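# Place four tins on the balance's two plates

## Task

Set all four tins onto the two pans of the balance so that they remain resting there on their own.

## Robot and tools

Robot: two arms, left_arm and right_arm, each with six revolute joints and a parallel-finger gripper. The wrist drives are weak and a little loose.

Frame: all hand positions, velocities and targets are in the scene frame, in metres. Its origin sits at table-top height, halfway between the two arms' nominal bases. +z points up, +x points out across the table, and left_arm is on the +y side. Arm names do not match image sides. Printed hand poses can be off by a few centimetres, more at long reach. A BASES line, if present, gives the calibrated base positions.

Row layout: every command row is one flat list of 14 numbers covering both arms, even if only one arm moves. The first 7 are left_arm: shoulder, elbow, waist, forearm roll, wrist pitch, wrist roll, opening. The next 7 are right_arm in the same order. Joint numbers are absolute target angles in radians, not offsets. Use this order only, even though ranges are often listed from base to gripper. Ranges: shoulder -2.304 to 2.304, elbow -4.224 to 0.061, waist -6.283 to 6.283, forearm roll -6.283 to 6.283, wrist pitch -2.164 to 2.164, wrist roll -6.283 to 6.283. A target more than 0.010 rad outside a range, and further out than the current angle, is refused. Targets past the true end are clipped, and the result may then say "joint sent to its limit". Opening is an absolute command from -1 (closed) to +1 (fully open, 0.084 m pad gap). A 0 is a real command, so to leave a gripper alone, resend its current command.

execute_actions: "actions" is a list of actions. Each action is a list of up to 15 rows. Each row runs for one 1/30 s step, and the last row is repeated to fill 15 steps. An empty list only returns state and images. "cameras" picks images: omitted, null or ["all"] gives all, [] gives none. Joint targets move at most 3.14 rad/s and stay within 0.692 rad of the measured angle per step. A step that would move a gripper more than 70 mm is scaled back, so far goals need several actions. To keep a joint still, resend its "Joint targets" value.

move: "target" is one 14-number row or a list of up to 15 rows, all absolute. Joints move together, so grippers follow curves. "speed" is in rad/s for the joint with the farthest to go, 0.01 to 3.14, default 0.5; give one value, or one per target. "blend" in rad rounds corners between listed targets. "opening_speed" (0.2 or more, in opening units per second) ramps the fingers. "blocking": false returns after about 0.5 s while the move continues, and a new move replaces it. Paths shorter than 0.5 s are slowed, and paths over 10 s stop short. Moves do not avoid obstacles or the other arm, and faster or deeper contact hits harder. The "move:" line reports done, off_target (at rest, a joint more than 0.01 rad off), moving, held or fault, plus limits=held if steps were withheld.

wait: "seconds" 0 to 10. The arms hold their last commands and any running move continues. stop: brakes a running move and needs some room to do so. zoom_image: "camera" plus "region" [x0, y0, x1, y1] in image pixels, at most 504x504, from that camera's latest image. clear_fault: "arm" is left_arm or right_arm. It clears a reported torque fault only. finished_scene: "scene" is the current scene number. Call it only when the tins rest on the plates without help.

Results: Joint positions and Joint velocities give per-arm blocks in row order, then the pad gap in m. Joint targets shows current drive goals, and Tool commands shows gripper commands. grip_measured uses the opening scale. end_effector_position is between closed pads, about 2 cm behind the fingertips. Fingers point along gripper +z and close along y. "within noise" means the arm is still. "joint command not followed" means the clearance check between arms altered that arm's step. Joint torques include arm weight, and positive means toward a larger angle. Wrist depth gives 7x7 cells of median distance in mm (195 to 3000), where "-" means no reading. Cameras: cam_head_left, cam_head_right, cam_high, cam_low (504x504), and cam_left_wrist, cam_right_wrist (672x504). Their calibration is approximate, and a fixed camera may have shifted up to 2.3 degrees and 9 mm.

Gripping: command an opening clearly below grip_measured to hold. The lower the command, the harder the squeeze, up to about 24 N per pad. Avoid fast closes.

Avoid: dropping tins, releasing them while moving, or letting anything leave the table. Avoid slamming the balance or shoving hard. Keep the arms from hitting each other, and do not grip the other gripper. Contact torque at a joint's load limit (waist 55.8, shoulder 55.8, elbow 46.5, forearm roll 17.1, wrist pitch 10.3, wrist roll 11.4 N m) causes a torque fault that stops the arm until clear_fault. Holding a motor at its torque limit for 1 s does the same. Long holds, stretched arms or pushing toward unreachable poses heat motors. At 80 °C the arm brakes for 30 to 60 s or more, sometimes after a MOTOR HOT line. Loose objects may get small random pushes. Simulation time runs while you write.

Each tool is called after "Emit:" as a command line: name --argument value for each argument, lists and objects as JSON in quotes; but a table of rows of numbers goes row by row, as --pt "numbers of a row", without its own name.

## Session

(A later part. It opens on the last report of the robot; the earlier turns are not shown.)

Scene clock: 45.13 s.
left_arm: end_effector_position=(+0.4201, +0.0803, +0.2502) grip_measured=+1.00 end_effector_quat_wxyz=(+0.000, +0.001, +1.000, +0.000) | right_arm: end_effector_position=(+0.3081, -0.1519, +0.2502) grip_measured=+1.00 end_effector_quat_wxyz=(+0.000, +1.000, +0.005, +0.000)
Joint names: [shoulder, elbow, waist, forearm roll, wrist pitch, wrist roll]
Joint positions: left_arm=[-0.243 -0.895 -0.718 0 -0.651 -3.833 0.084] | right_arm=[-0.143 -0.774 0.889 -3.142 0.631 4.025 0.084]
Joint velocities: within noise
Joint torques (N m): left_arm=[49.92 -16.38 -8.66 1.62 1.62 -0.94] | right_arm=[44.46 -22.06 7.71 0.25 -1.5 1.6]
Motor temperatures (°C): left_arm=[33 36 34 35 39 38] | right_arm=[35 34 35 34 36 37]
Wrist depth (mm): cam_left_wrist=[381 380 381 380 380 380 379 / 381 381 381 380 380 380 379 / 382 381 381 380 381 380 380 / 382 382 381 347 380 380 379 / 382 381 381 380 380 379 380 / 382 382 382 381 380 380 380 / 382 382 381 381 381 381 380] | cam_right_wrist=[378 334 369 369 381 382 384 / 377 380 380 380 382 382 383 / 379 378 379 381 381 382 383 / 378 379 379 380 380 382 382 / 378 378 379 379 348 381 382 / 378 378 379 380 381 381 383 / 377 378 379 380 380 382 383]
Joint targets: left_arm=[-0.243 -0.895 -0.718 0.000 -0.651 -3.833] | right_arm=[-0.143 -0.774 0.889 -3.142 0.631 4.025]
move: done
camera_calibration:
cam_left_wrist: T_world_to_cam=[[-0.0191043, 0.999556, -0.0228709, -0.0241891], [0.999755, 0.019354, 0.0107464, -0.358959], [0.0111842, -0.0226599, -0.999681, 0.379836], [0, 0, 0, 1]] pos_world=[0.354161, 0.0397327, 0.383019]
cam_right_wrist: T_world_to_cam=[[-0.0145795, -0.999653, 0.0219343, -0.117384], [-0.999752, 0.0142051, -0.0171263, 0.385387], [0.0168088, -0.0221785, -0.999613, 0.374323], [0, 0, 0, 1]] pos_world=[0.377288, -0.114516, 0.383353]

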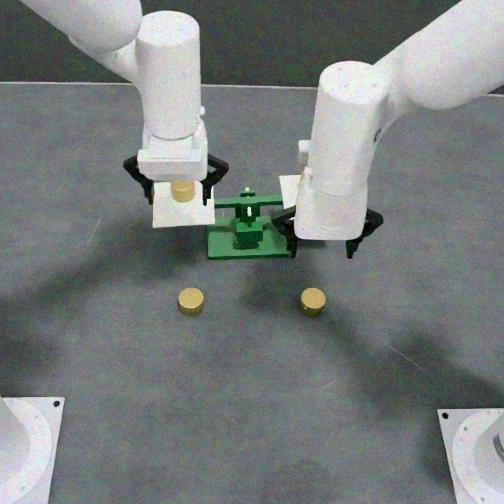

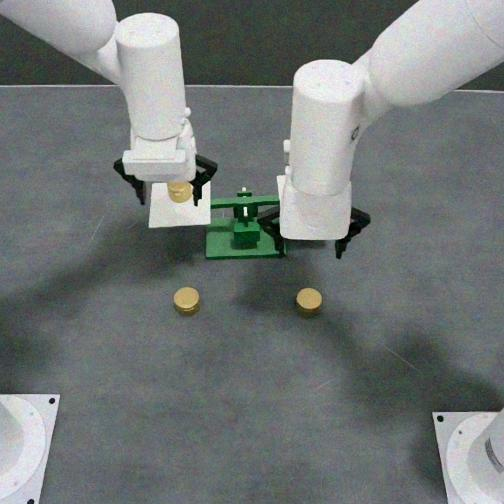

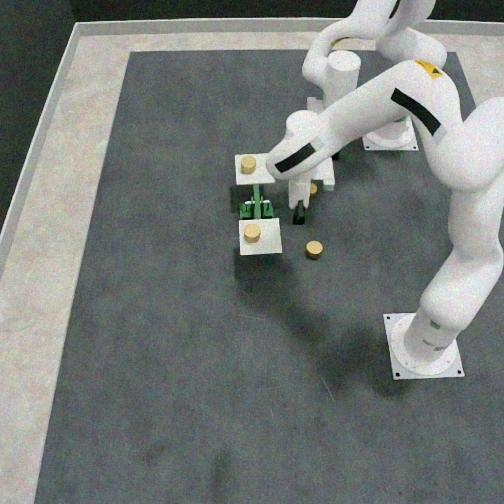

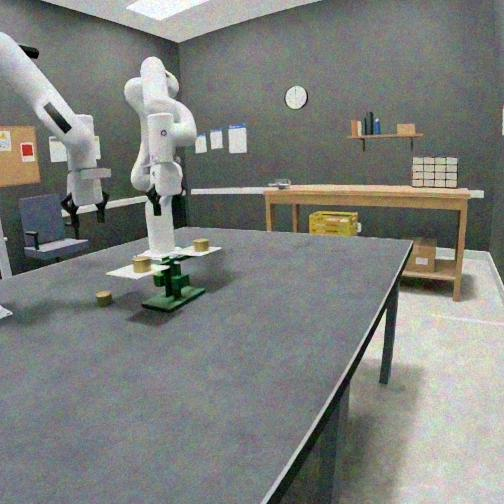

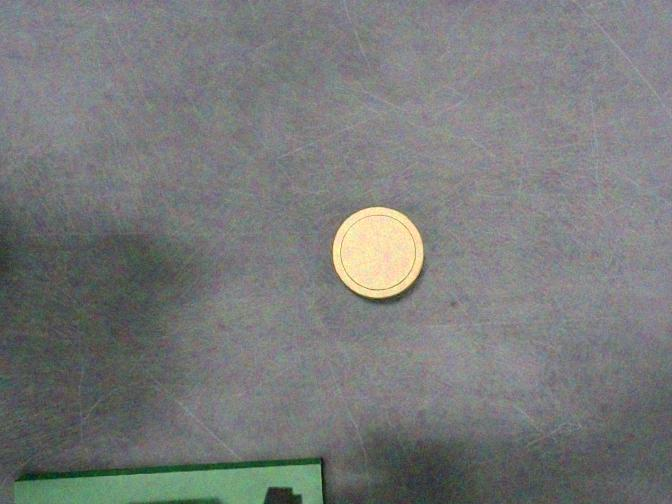

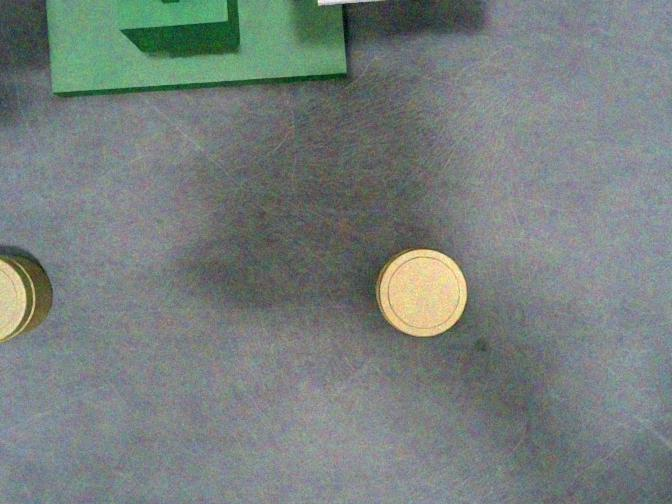

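Emit:
move --pt "-0.4744 -0.7616 -0.8459 0 -0.2872 -3.9615 1 -0.4776 -0.7671 0.7744 -3.1416 0.2895 3.911 1" --pt "-0.6457 -0.7857 -0.8459 0 -0.14 -3.9615 1 -0.6484 -0.7912 0.7744 -3.1416 0.1428 3.911 1" --pt "-0.6457 -0.7857 -0.8459 0 -0.14 -3.9615 -0.5 -0.6484 -0.7912 0.7744 -3.1416 0.1428 3.911 -0.5" --speed '[0.5,0.3,0.3]' --opening_speed 0.8 --cameras '[]'

Emit:
move --pt "-0.4744 -0.7616 -0.8459 0 -0.2872 -3.9615 -0.5 -0.4776 -0.7671 0.7744 -3.1416 0.2895 3.911 -0.5" --pt "-0.2432 -0.8945 -0.718 0 -0.6513 -3.833 -0.5 -0.1425 -0.7737 0.8886 -3.1416 0.6312 4.025 -0.5" --pt "-0.4032 -1.2778 -0.535 0 -0.8746 -3.651 -0.5 -0.3167 -1.1631 0.6186 -3.1416 0.8464 3.755 -0.5" --speed 0.5 --blend 0.08

Scene clock: 54.80 s.
left_arm: end_effector_position=(+0.3591, +0.0575, +0.0301) grip_measured=+0.11 end_effector_quat_wxyz=(+0.000, +0.000, +1.000, +0.000) | right_arm: end_effector_position=(+0.3562, -0.1729, +0.0300) grip_measured=+0.11 end_effector_quat_wxyz=(+0.000, +1.000, +0.004, +0.000)
Joint names: [shoulder, elbow, waist, forearm roll, wrist pitch, wrist roll]
Joint positions: left_arm=[-0.646 -0.786 -0.846 0 -0.14 -3.962 0.049] | right_arm=[-0.648 -0.791 0.774 -3.142 0.143 3.911 0.049]
Joint velocities: within noise
Joint torques (N m): left_arm=[31.59 -15.66 -7.65 1.11 1.34 -0.88] | right_arm=[26.29 -20.84 -8.54 -0.05 -1.28 -1.55]
Motor temperatures (°C): left_arm=[33 36 34 35 39 38] | right_arm=[35 35 35 34 36 37]
Wrist depth (mm): cam_left_wrist=[- - - - - - - / - - - - - - - / - - - - - - - / - - - - - - - / - - - - - - - / - - - - - - - / - - - - - - -] | cam_right_wrist=[- - - - - - - / - - - - - - - / - - - - - - - / - - - - - - - / - - - - - - - / - - - - - - - / - - - - - - -]
Joint targets: left_arm=[-0.646 -0.786 -0.846 0.000 -0.140 -3.962] | right_arm=[-0.648 -0.791 0.774 -3.142 0.143 3.911]
move: done
No camera images: "cameras" was empty.

Scene clock: 57.20 s.
left_arm: end_effector_position=(+0.5601, +0.1003, +0.3201) grip_measured=+0.11 end_effector_quat_wxyz=(+0.000, +0.000, +1.000, +0.000) | right_arm: end_effector_position=(+0.4781, -0.1703, +0.3201) grip_measured=+0.11 end_effector_quat_wxyz=(+0.000, +1.000, +0.005, +0.000)
Joint names: [shoulder, elbow, waist, forearm roll, wrist pitch, wrist roll]
Joint positions: left_arm=[-0.403 -1.278 -0.535 0 -0.875 -3.651 0.049] | right_arm=[-0.317 -1.163 0.619 -3.142 0.846 3.755 0.049]
Joint velocities: within noise
Joint torques (N m): left_arm=[32.27 -31.21 5.93 1.46 -1.65 0.81] | right_arm=[22.6 -42.81 -10.48 -0.73 1.44 -1.56]
Motor temperatures (°C): left_arm=[33 36 34 35 39 38] | right_arm=[35 35 35 34 36 37]
Wrist depth (mm): cam_left_wrist=[450 452 450 448 447 446 445 / 452 452 449 449 447 447 445 / 453 451 450 447 328 447 447 / 441 372 439 327 328 447 448 / 442 337 329 327 328 449 447 / 454 452 452 327 294 448 448 / 455 453 453 - - 450 449] | cam_right_wrist=[453 454 454 453 454 452 454 / 452 452 453 452 452 452 453 / 451 451 451 322 320 451 453 / 449 371 438 322 286 451 451 / 329 355 370 320 319 450 452 / 448 448 448 321 320 450 448 / 447 447 449 450 - 448 449]
Joint targets: left_arm=[-0.403 -1.278 -0.535 0.000 -0.875 -3.651] | right_arm=[-0.317 -1.163 0.619 -3.142 0.846 3.755]
move: done
camera_calibration:
cam_left_wrist: T_world_to_cam=[[-0.0201037, 0.999536, -0.0228816, -0.0394074], [0.999735, 0.0203534, 0.0107295, -0.500113], [0.0111903, -0.0226599, -0.999681, 0.448598], [0, 0, 0, 1]] pos_world=[0.494168, 0.0597333, 0.452919]
cam_right_wrist: T_world_to_cam=[[-0.0144773, -0.999655, 0.0219372, -0.13489], [-0.999756, 0.0141052, -0.0170253, 0.556746], [0.01671, -0.0221783, -0.999614, 0.440986], [0, 0, 0, 1]] pos_world=[0.547288, -0.132916, 0.453253]

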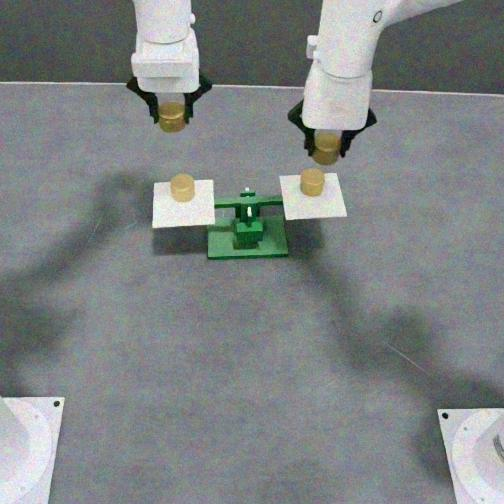

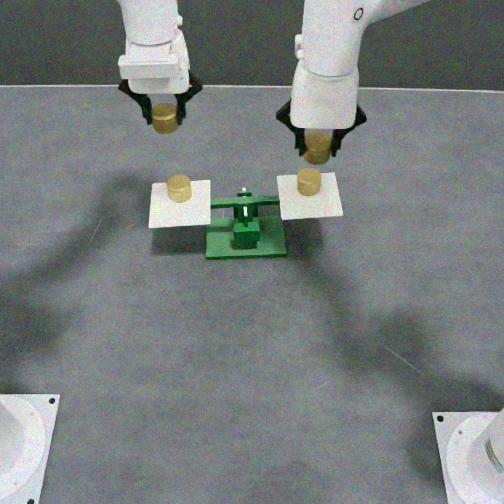

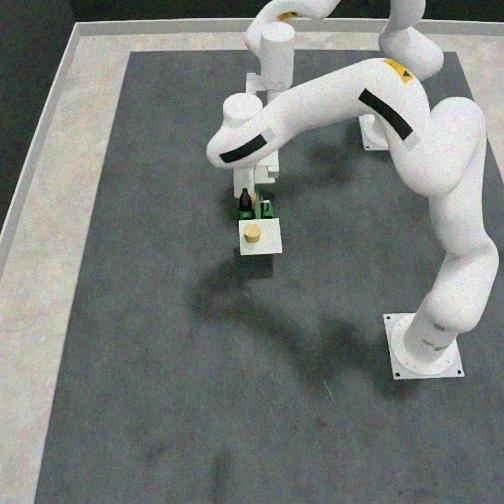

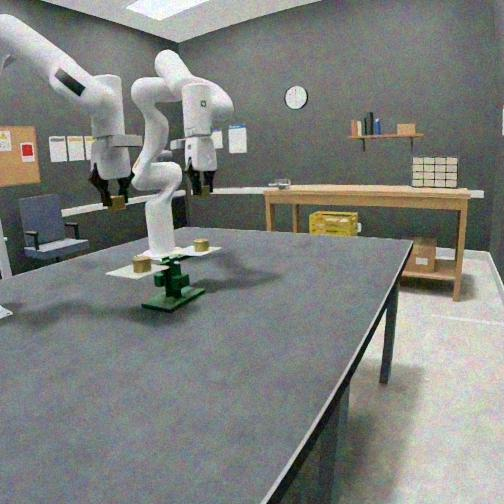

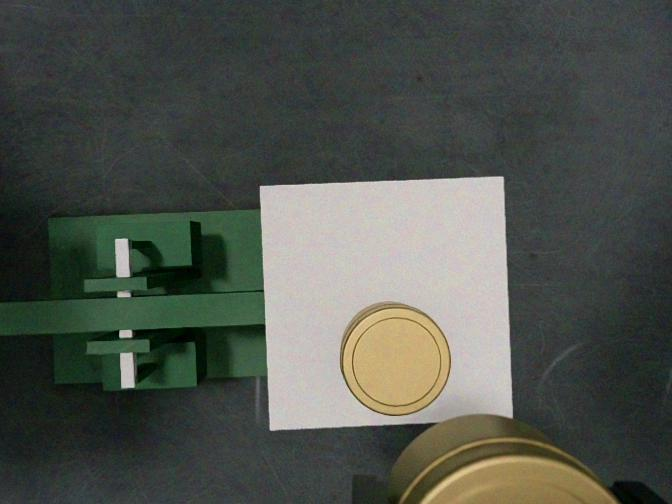

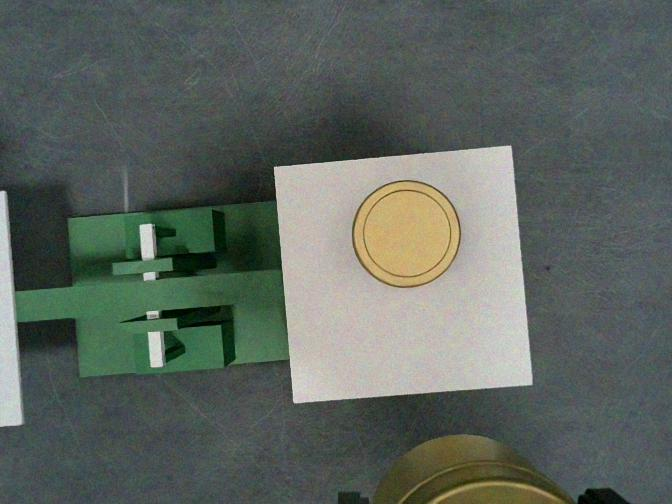

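Emit:
move --pt "-0.4478 -1.0368 -0.6313 0 -0.589 -3.747 -0.5 -0.5047 -1.1216 0.5825 -3.1416 0.6169 3.719 -0.5" --pt "-0.4884 -1.027 -0.6313 0 -0.5386 -3.747 -0.5 -0.5432 -1.1116 0.5825 -3.1416 0.5684 3.719 -0.5" --pt "-0.5175 -1.0224 -0.6313 0 -0.5049 -3.747 -0.5 -0.5709 -1.1071 0.5825 -3.1416 0.5362 3.719 -0.5" --speed '[0.3,0.2,0.02]' --cameras '["cam_head_left","cam_low","cam_left_wrist","cam_right_wrist"]'

Emit:
zoom_image --camera "cam_low" --region '[80, 180, 250, 330]'

Scene clock: 70.23 s.
left_arm: end_effector_position=(+0.4931, +0.0793, +0.1582) grip_measured=+0.11 end_effector_quat_wxyz=(+0.000, +0.000, +1.000, +0.000) | right_arm: end_effector_position=(+0.5038, -0.1767, +0.1581) grip_measured=+0.11 end_effector_quat_wxyz=(+0.000, +1.000, +0.005, +0.000)
Joint names: [shoulder, elbow, waist, forearm roll, wrist pitch, wrist roll]
Joint positions: left_arm=[-0.517 -1.022 -0.631 0 -0.505 -3.747 0.049] | right_arm=[-0.571 -1.107 0.582 -3.142 0.536 3.719 0.049]
Joint velocities: within noise
Joint torques (N m): left_arm=[30.86 -13.81 -6.84 0.46 1.78 -0.95] | right_arm=[29.91 -20.93 -9.44 -1.94 -1.54 -1.55]
Motor temperatures (°C): left_arm=[33 36 34 35 39 38] | right_arm=[35 35 35 34 36 37]
Wrist depth (mm): cam_left_wrist=[290 289 289 289 288 288 288 / 289 288 288 288 288 288 287 / 290 289 289 288 288 288 287 / 289 289 289 289 288 288 287 / 290 289 289 288 288 288 287 / 277 277 277 288 288 288 288 / 209 210 - - - - -] | cam_right_wrist=[286 287 289 289 289 290 291 / 287 287 288 289 290 290 290 / 287 288 - - - - 291 / 207 - - - - - 290 / 207 - - - - - 290 / - - - - - - - / 207 - - - - - -]
Joint targets: left_arm=[-0.517 -1.022 -0.631 0.000 -0.505 -3.747] | right_arm=[-0.571 -1.107 0.583 -3.142 0.536 3.719]
move: done
camera_calibration:
cam_left_wrist: T_world_to_cam=[[-0.0198039, 0.999542, -0.0228784, -0.0236957], [0.999741, 0.0200536, 0.0107346, -0.431058], [0.0111885, -0.0226599, -0.999681, 0.287025], [0, 0, 0, 1]] pos_world=[0.427266, 0.0388331, 0.291019]
cam_right_wrist: T_world_to_cam=[[-0.0145773, -0.999653, 0.0219358, -0.137306], [-0.999754, 0.0142051, -0.0170264, 0.579787], [0.0167088, -0.0221786, -0.999614, 0.278577], [0, 0, 0, 1]] pos_world=[0.572988, -0.139316, 0.291353]
Images, in order (width x height): cam_head_left 504x504, cam_low 504x504, cam_left_wrist 672x504, cam_right_wrist 672x504.

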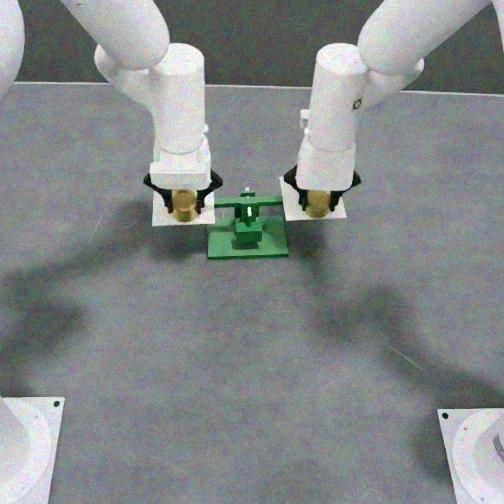

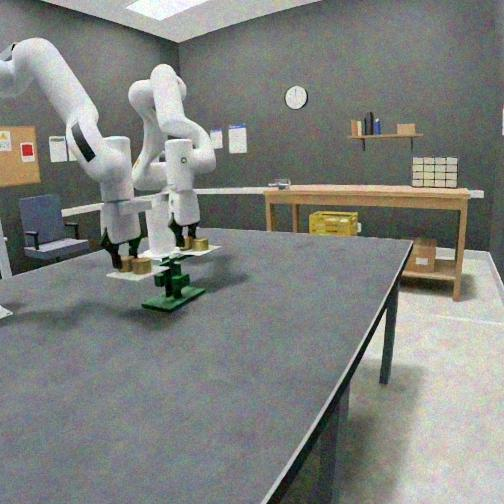

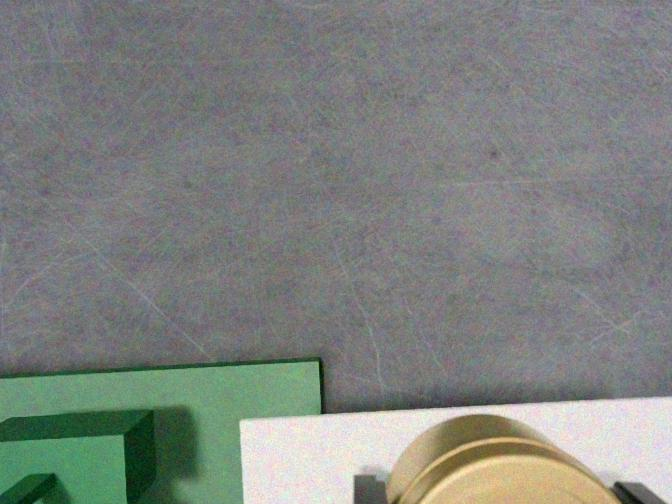

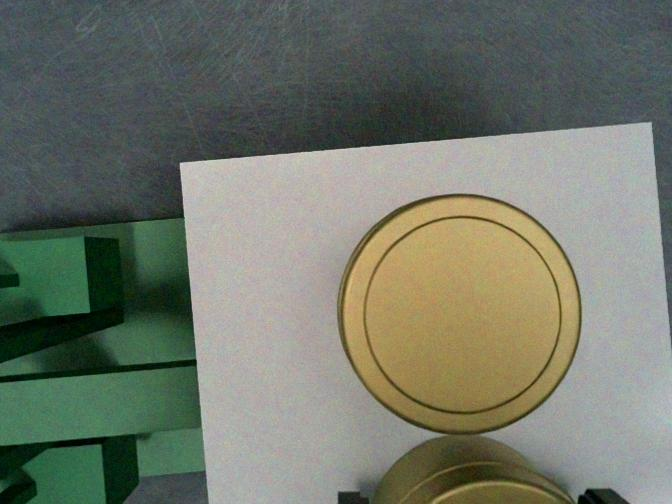

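Scaled by 2.965 from the camera's 504x504 image, which has a finer 720x720 frame.

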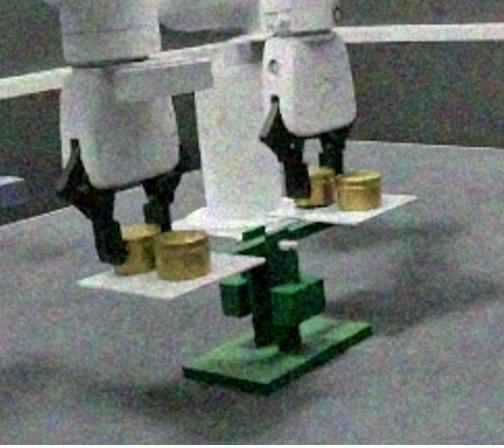

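Emit:
move --target '[-0.5175,-1.0224,-0.6313,0,-0.5049,-3.747,0.35,-0.5709,-1.1071,0.5825,-3.1416,0.5362,3.719,0.35]' --opening_speed 0.3 --cameras '["cam_low"]'

Emit:
move --pt "-0.4884 -1.027 -0.6313 0 -0.5386 -3.747 0.35 -0.5432 -1.1116 0.5825 -3.1416 0.5684 3.719 0.35" --pt "-0.4478 -1.0368 -0.6313 0 -0.589 -3.747 0.35 -0.5047 -1.1216 0.5825 -3.1416 0.6169 3.719 0.35" --pt "-0.4032 -1.2778 -0.535 0 -0.8746 -3.651 0.35 -0.3167 -1.1631 0.6186 -3.1416 0.8464 3.755 0.35" --speed '[0.05,0.1,0.4]'

Emit:
zoom_image --camera "cam_low" --region '[80, 180, 250, 330]'

Scene clock: 76.60 s.
left_arm: end_effector_position=(+0.4931, +0.0793, +0.1582) grip_measured=+0.34 end_effector_quat_wxyz=(+0.000, +0.000, +1.000, +0.000) | right_arm: end_effector_position=(+0.5038, -0.1767, +0.1581) grip_measured=+0.34 end_effector_quat_wxyz=(+0.000, +1.000, +0.005, +0.000)
Joint names: [shoulder, elbow, waist, forearm roll, wrist pitch, wrist roll]
Joint positions: left_arm=[-0.518 -1.022 -0.631 0 -0.505 -3.747 0.059] | right_arm=[-0.571 -1.107 0.582 -3.142 0.536 3.719 0.059]
Joint velocities: within noise
Joint torques (N m): left_arm=[35.74 -22.17 -6.85 0.15 1.12 -0.88] | right_arm=[32.68 -32.4 -7.95 -2.53 -0.64 -1.42]
Motor temperatures (°C): left_arm=[33 36 34 35 39 38] | right_arm=[35 35 35 34 36 37]
Wrist depth (mm): cam_left_wrist=[289 289 288 288 288 287 287 / 289 289 289 288 287 287 287 / 289 289 288 288 288 288 287 / 289 288 288 288 288 287 287 / 290 288 288 288 288 287 287 / 277 277 276 282 288 287 287 / 209 219 - - - - -] | cam_right_wrist=[287 288 288 289 290 290 290 / 287 287 288 288 289 290 290 / 286 - - - - - 290 / 206 - - - - - 289 / 206 - - - - - - / - - - - - - - / 205 - - - - - -]
Joint targets: left_arm=[-0.517 -1.022 -0.631 0.000 -0.505 -3.747] | right_arm=[-0.571 -1.107 0.583 -3.142 0.536 3.719]
move: done
Images, in order (width x height): cam_low 504x504.

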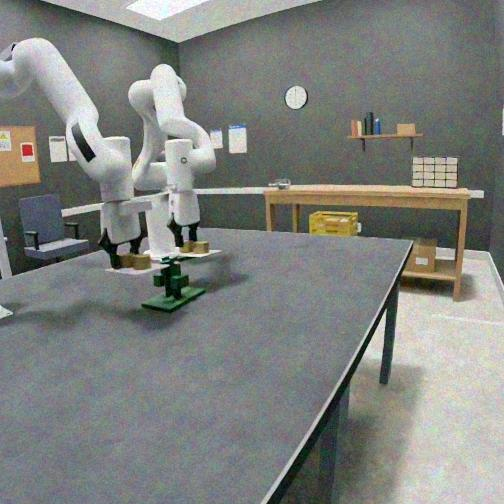

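Scene clock: 79.03 s.
left_arm: end_effector_position=(+0.5601, +0.1003, +0.3201) grip_measured=+0.34 end_effector_quat_wxyz=(+0.000, +0.000, +1.000, +0.000) | right_arm: end_effector_position=(+0.4782, -0.1703, +0.3201) grip_measured=+0.34 end_effector_quat_wxyz=(+0.000, +1.000, +0.005, +0.000)
Joint names: [shoulder, elbow, waist, forearm roll, wrist pitch, wrist roll]
Joint positions: left_arm=[-0.403 -1.278 -0.535 0 -0.874 -3.651 0.059] | right_arm=[-0.317 -1.163 0.619 -3.142 0.846 3.755 0.059]
Joint velocities: within noise
Joint torques (N m): left_arm=[58.59 -31.58 6.16 -0.11 -1.42 1.02] | right_arm=[54.28 -41.75 8.61 -3.13 1.34 1.51]
Motor temperatures (°C): left_arm=[33 36 34 35 39 38] | right_arm=[35 35 35 34 36 37]
Wrist depth (mm): cam_left_wrist=[451 451 448 449 448 446 444 / 451 451 449 449 447 446 446 / 452 452 450 447 355 446 445 / 453 373 439 338 352 448 447 / 441 337 339 341 347 448 447 / 455 453 452 341 353 447 448 / 454 454 452 452 451 450 449] | cam_right_wrist=[453 453 453 453 452 455 455 / 452 453 452 452 453 454 453 / 452 450 451 308 295 452 452 / 449 380 390 309 266 451 450 / 338 369 366 308 275 449 450 / 448 449 448 308 264 448 450 / 448 447 448 447 448 449 451]
Joint targets: left_arm=[-0.403 -1.278 -0.535 0.000 -0.875 -3.651] | right_arm=[-0.317 -1.163 0.619 -3.142 0.846 3.755]
move: done
camera_calibration:
cam_left_wrist: T_world_to_cam=[[-0.0201044, 0.999536, -0.0228796, -0.039408], [0.999736, 0.0203517, 0.0106296, -0.500068], [0.0110903, -0.0226599, -0.999682, 0.448648], [0, 0, 0, 1]] pos_world=[0.494168, 0.0597333, 0.452919]
cam_right_wrist: T_world_to_cam=[[-0.0145773, -0.999653, 0.0219358, -0.134833], [-0.999754, 0.0142051, -0.0170264, 0.556859], [0.0167088, -0.0221786, -0.999614, 0.440985], [0, 0, 0, 1]] pos_world=[0.547388, -0.132916, 0.453253]

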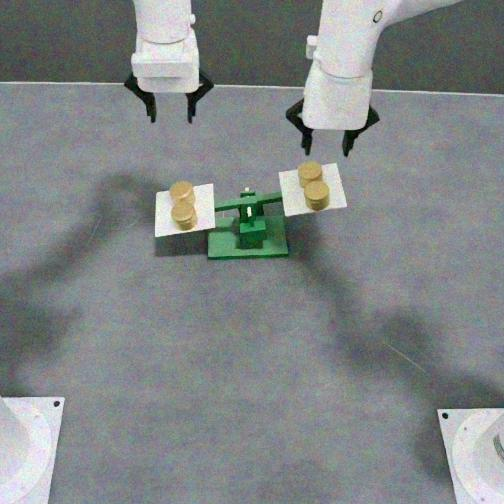

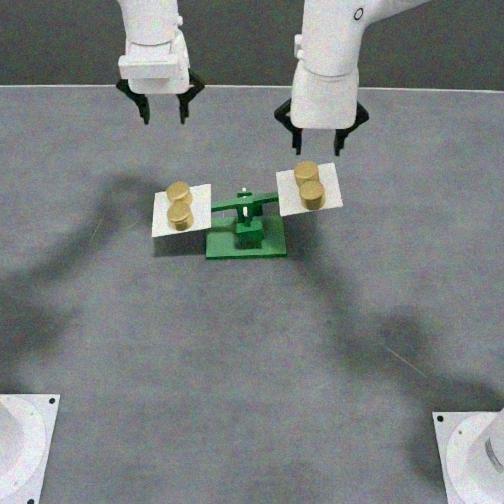

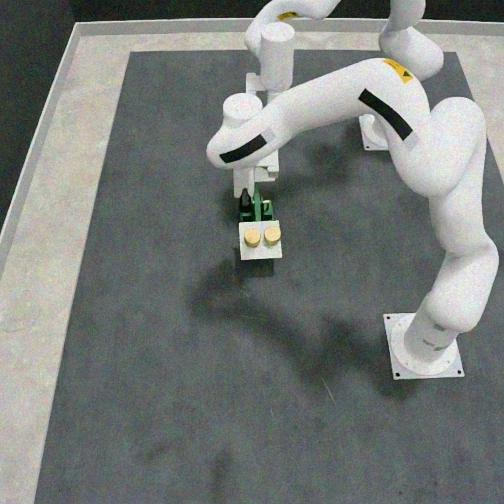

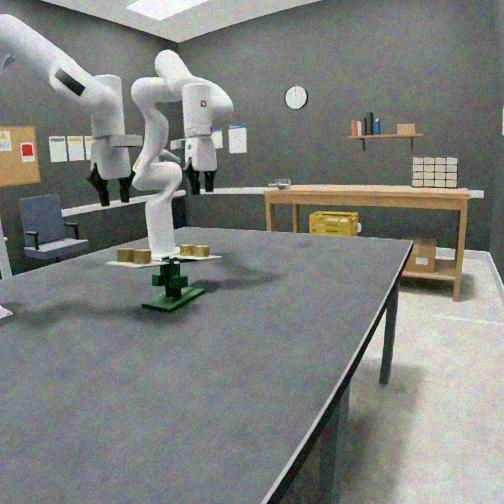

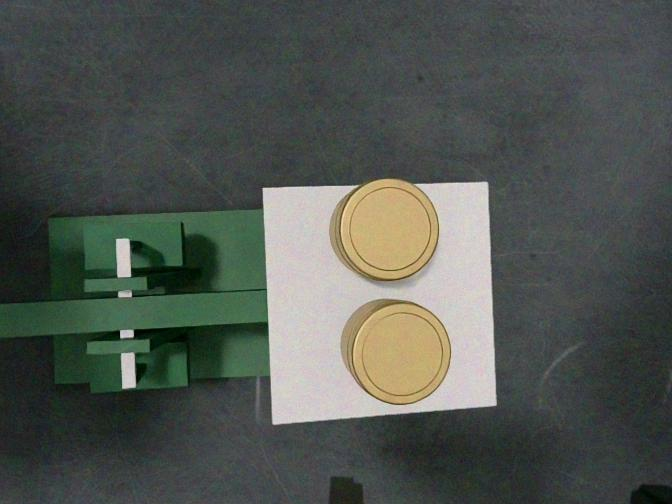

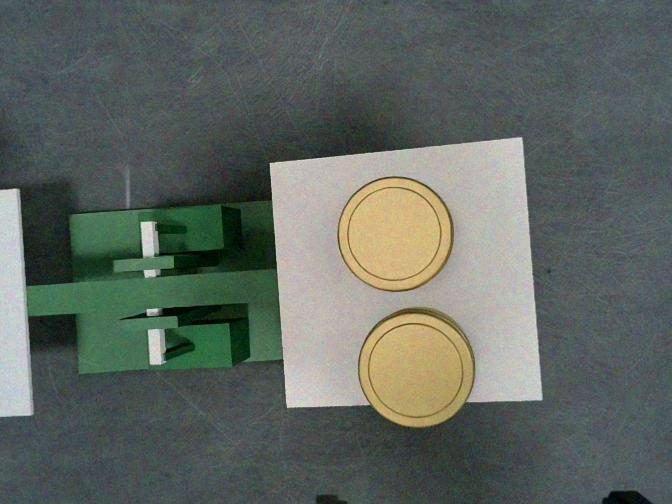

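Scaled by 2.965 from the camera's 504x504 image, which has a finer 720x720 frame.

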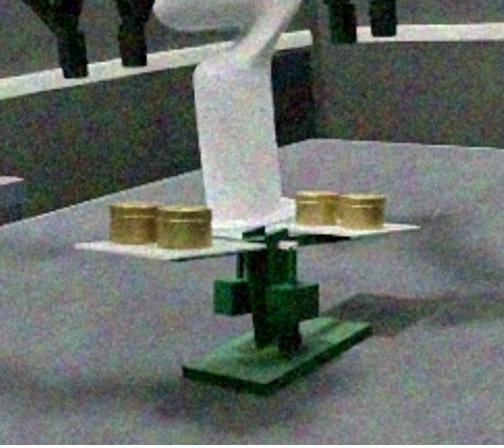

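Emit:
wait --seconds 3 --cameras '["cam_left_wrist","cam_right_wrist"]'

Scene clock: 83.83 s.
left_arm: end_effector_position=(+0.5601, +0.1003, +0.3201) grip_measured=+0.34 end_effector_quat_wxyz=(+0.000, +0.000, +1.000, +0.000) | right_arm: end_effector_position=(+0.4782, -0.1703, +0.3202) grip_measured=+0.34 end_effector_quat_wxyz=(+0.000, +1.000, +0.005, +0.000)
Joint names: [shoulder, elbow, waist, forearm roll, wrist pitch, wrist roll]
Joint positions: left_arm=[-0.403 -1.278 -0.535 0 -0.875 -3.651 0.059] | right_arm=[-0.317 -1.163 0.619 -3.142 0.846 3.755 0.059]
Joint velocities: within noise
Joint torques (N m): left_arm=[55.88 -24.82 7.89 -0.64 -1.01 1] | right_arm=[50.41 -31.07 7.62 -4.26 0.86 1.44]
Motor temperatures (°C): left_arm=[33 36 34 35 39 38] | right_arm=[35 35 35 34 36 37]
Wrist depth (mm): cam_left_wrist=[452 450 450 448 447 446 445 / 451 451 450 448 447 447 446 / 453 452 450 448 355 447 446 / 453 373 439 339 353 448 447 / 453 337 338 341 349 449 448 / 454 454 453 341 353 449 447 / 454 454 453 451 450 450 449] | cam_right_wrist=[453 454 452 453 453 453 455 / 452 452 453 452 453 452 453 / 448 451 453 308 296 454 452 / 450 439 390 309 266 450 452 / 338 370 367 308 276 450 450 / 449 449 448 307 264 449 450 / 447 449 449 447 448 450 448]
Joint targets: left_arm=[-0.403 -1.278 -0.535 0.000 -0.875 -3.651] | right_arm=[-0.317 -1.163 0.619 -3.142 0.846 3.755]
Tool commands: left_gripper/opening=+0.35 right_gripper/opening=+0.35
wait: 3.00 s; at rest from the start
camera_calibration:
cam_left_wrist: T_world_to_cam=[[-0.0201037, 0.999536, -0.0228816, -0.0394054], [0.999735, 0.0203534, 0.0107295, -0.500213], [0.0111903, -0.0226599, -0.999681, 0.448597], [0, 0, 0, 1]] pos_world=[0.494268, 0.0597333, 0.452919]
cam_right_wrist: T_world_to_cam=[[-0.0144784, -0.999655, 0.0219372, -0.13489], [-0.999756, 0.0141063, -0.0170253, 0.556848], [0.01671, -0.0221783, -0.999614, 0.441084], [0, 0, 0, 1]] pos_world=[0.547388, -0.132916, 0.453353]
Images, in order (width x height): cam_left_wrist 672x504, cam_right_wrist 672x504.

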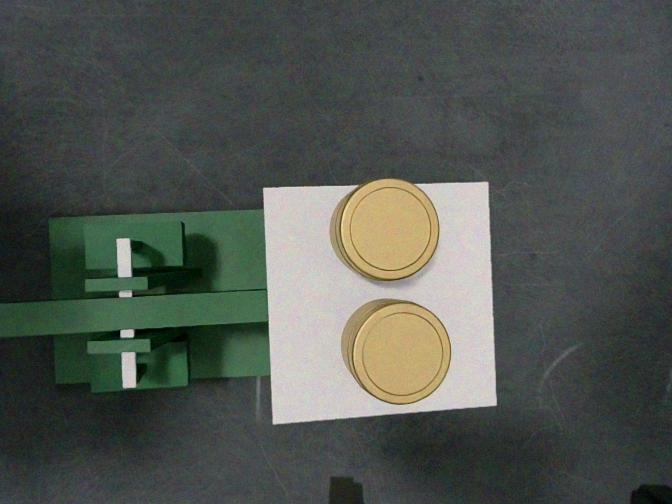

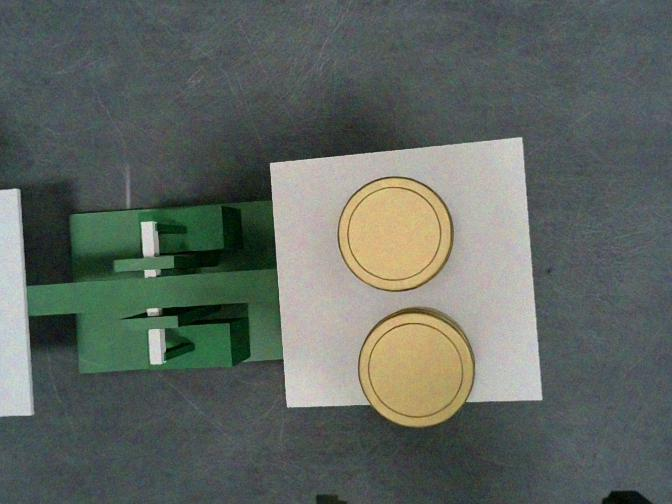

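Emit:
finished_scene --scene 2

The scene is finished: the task was done.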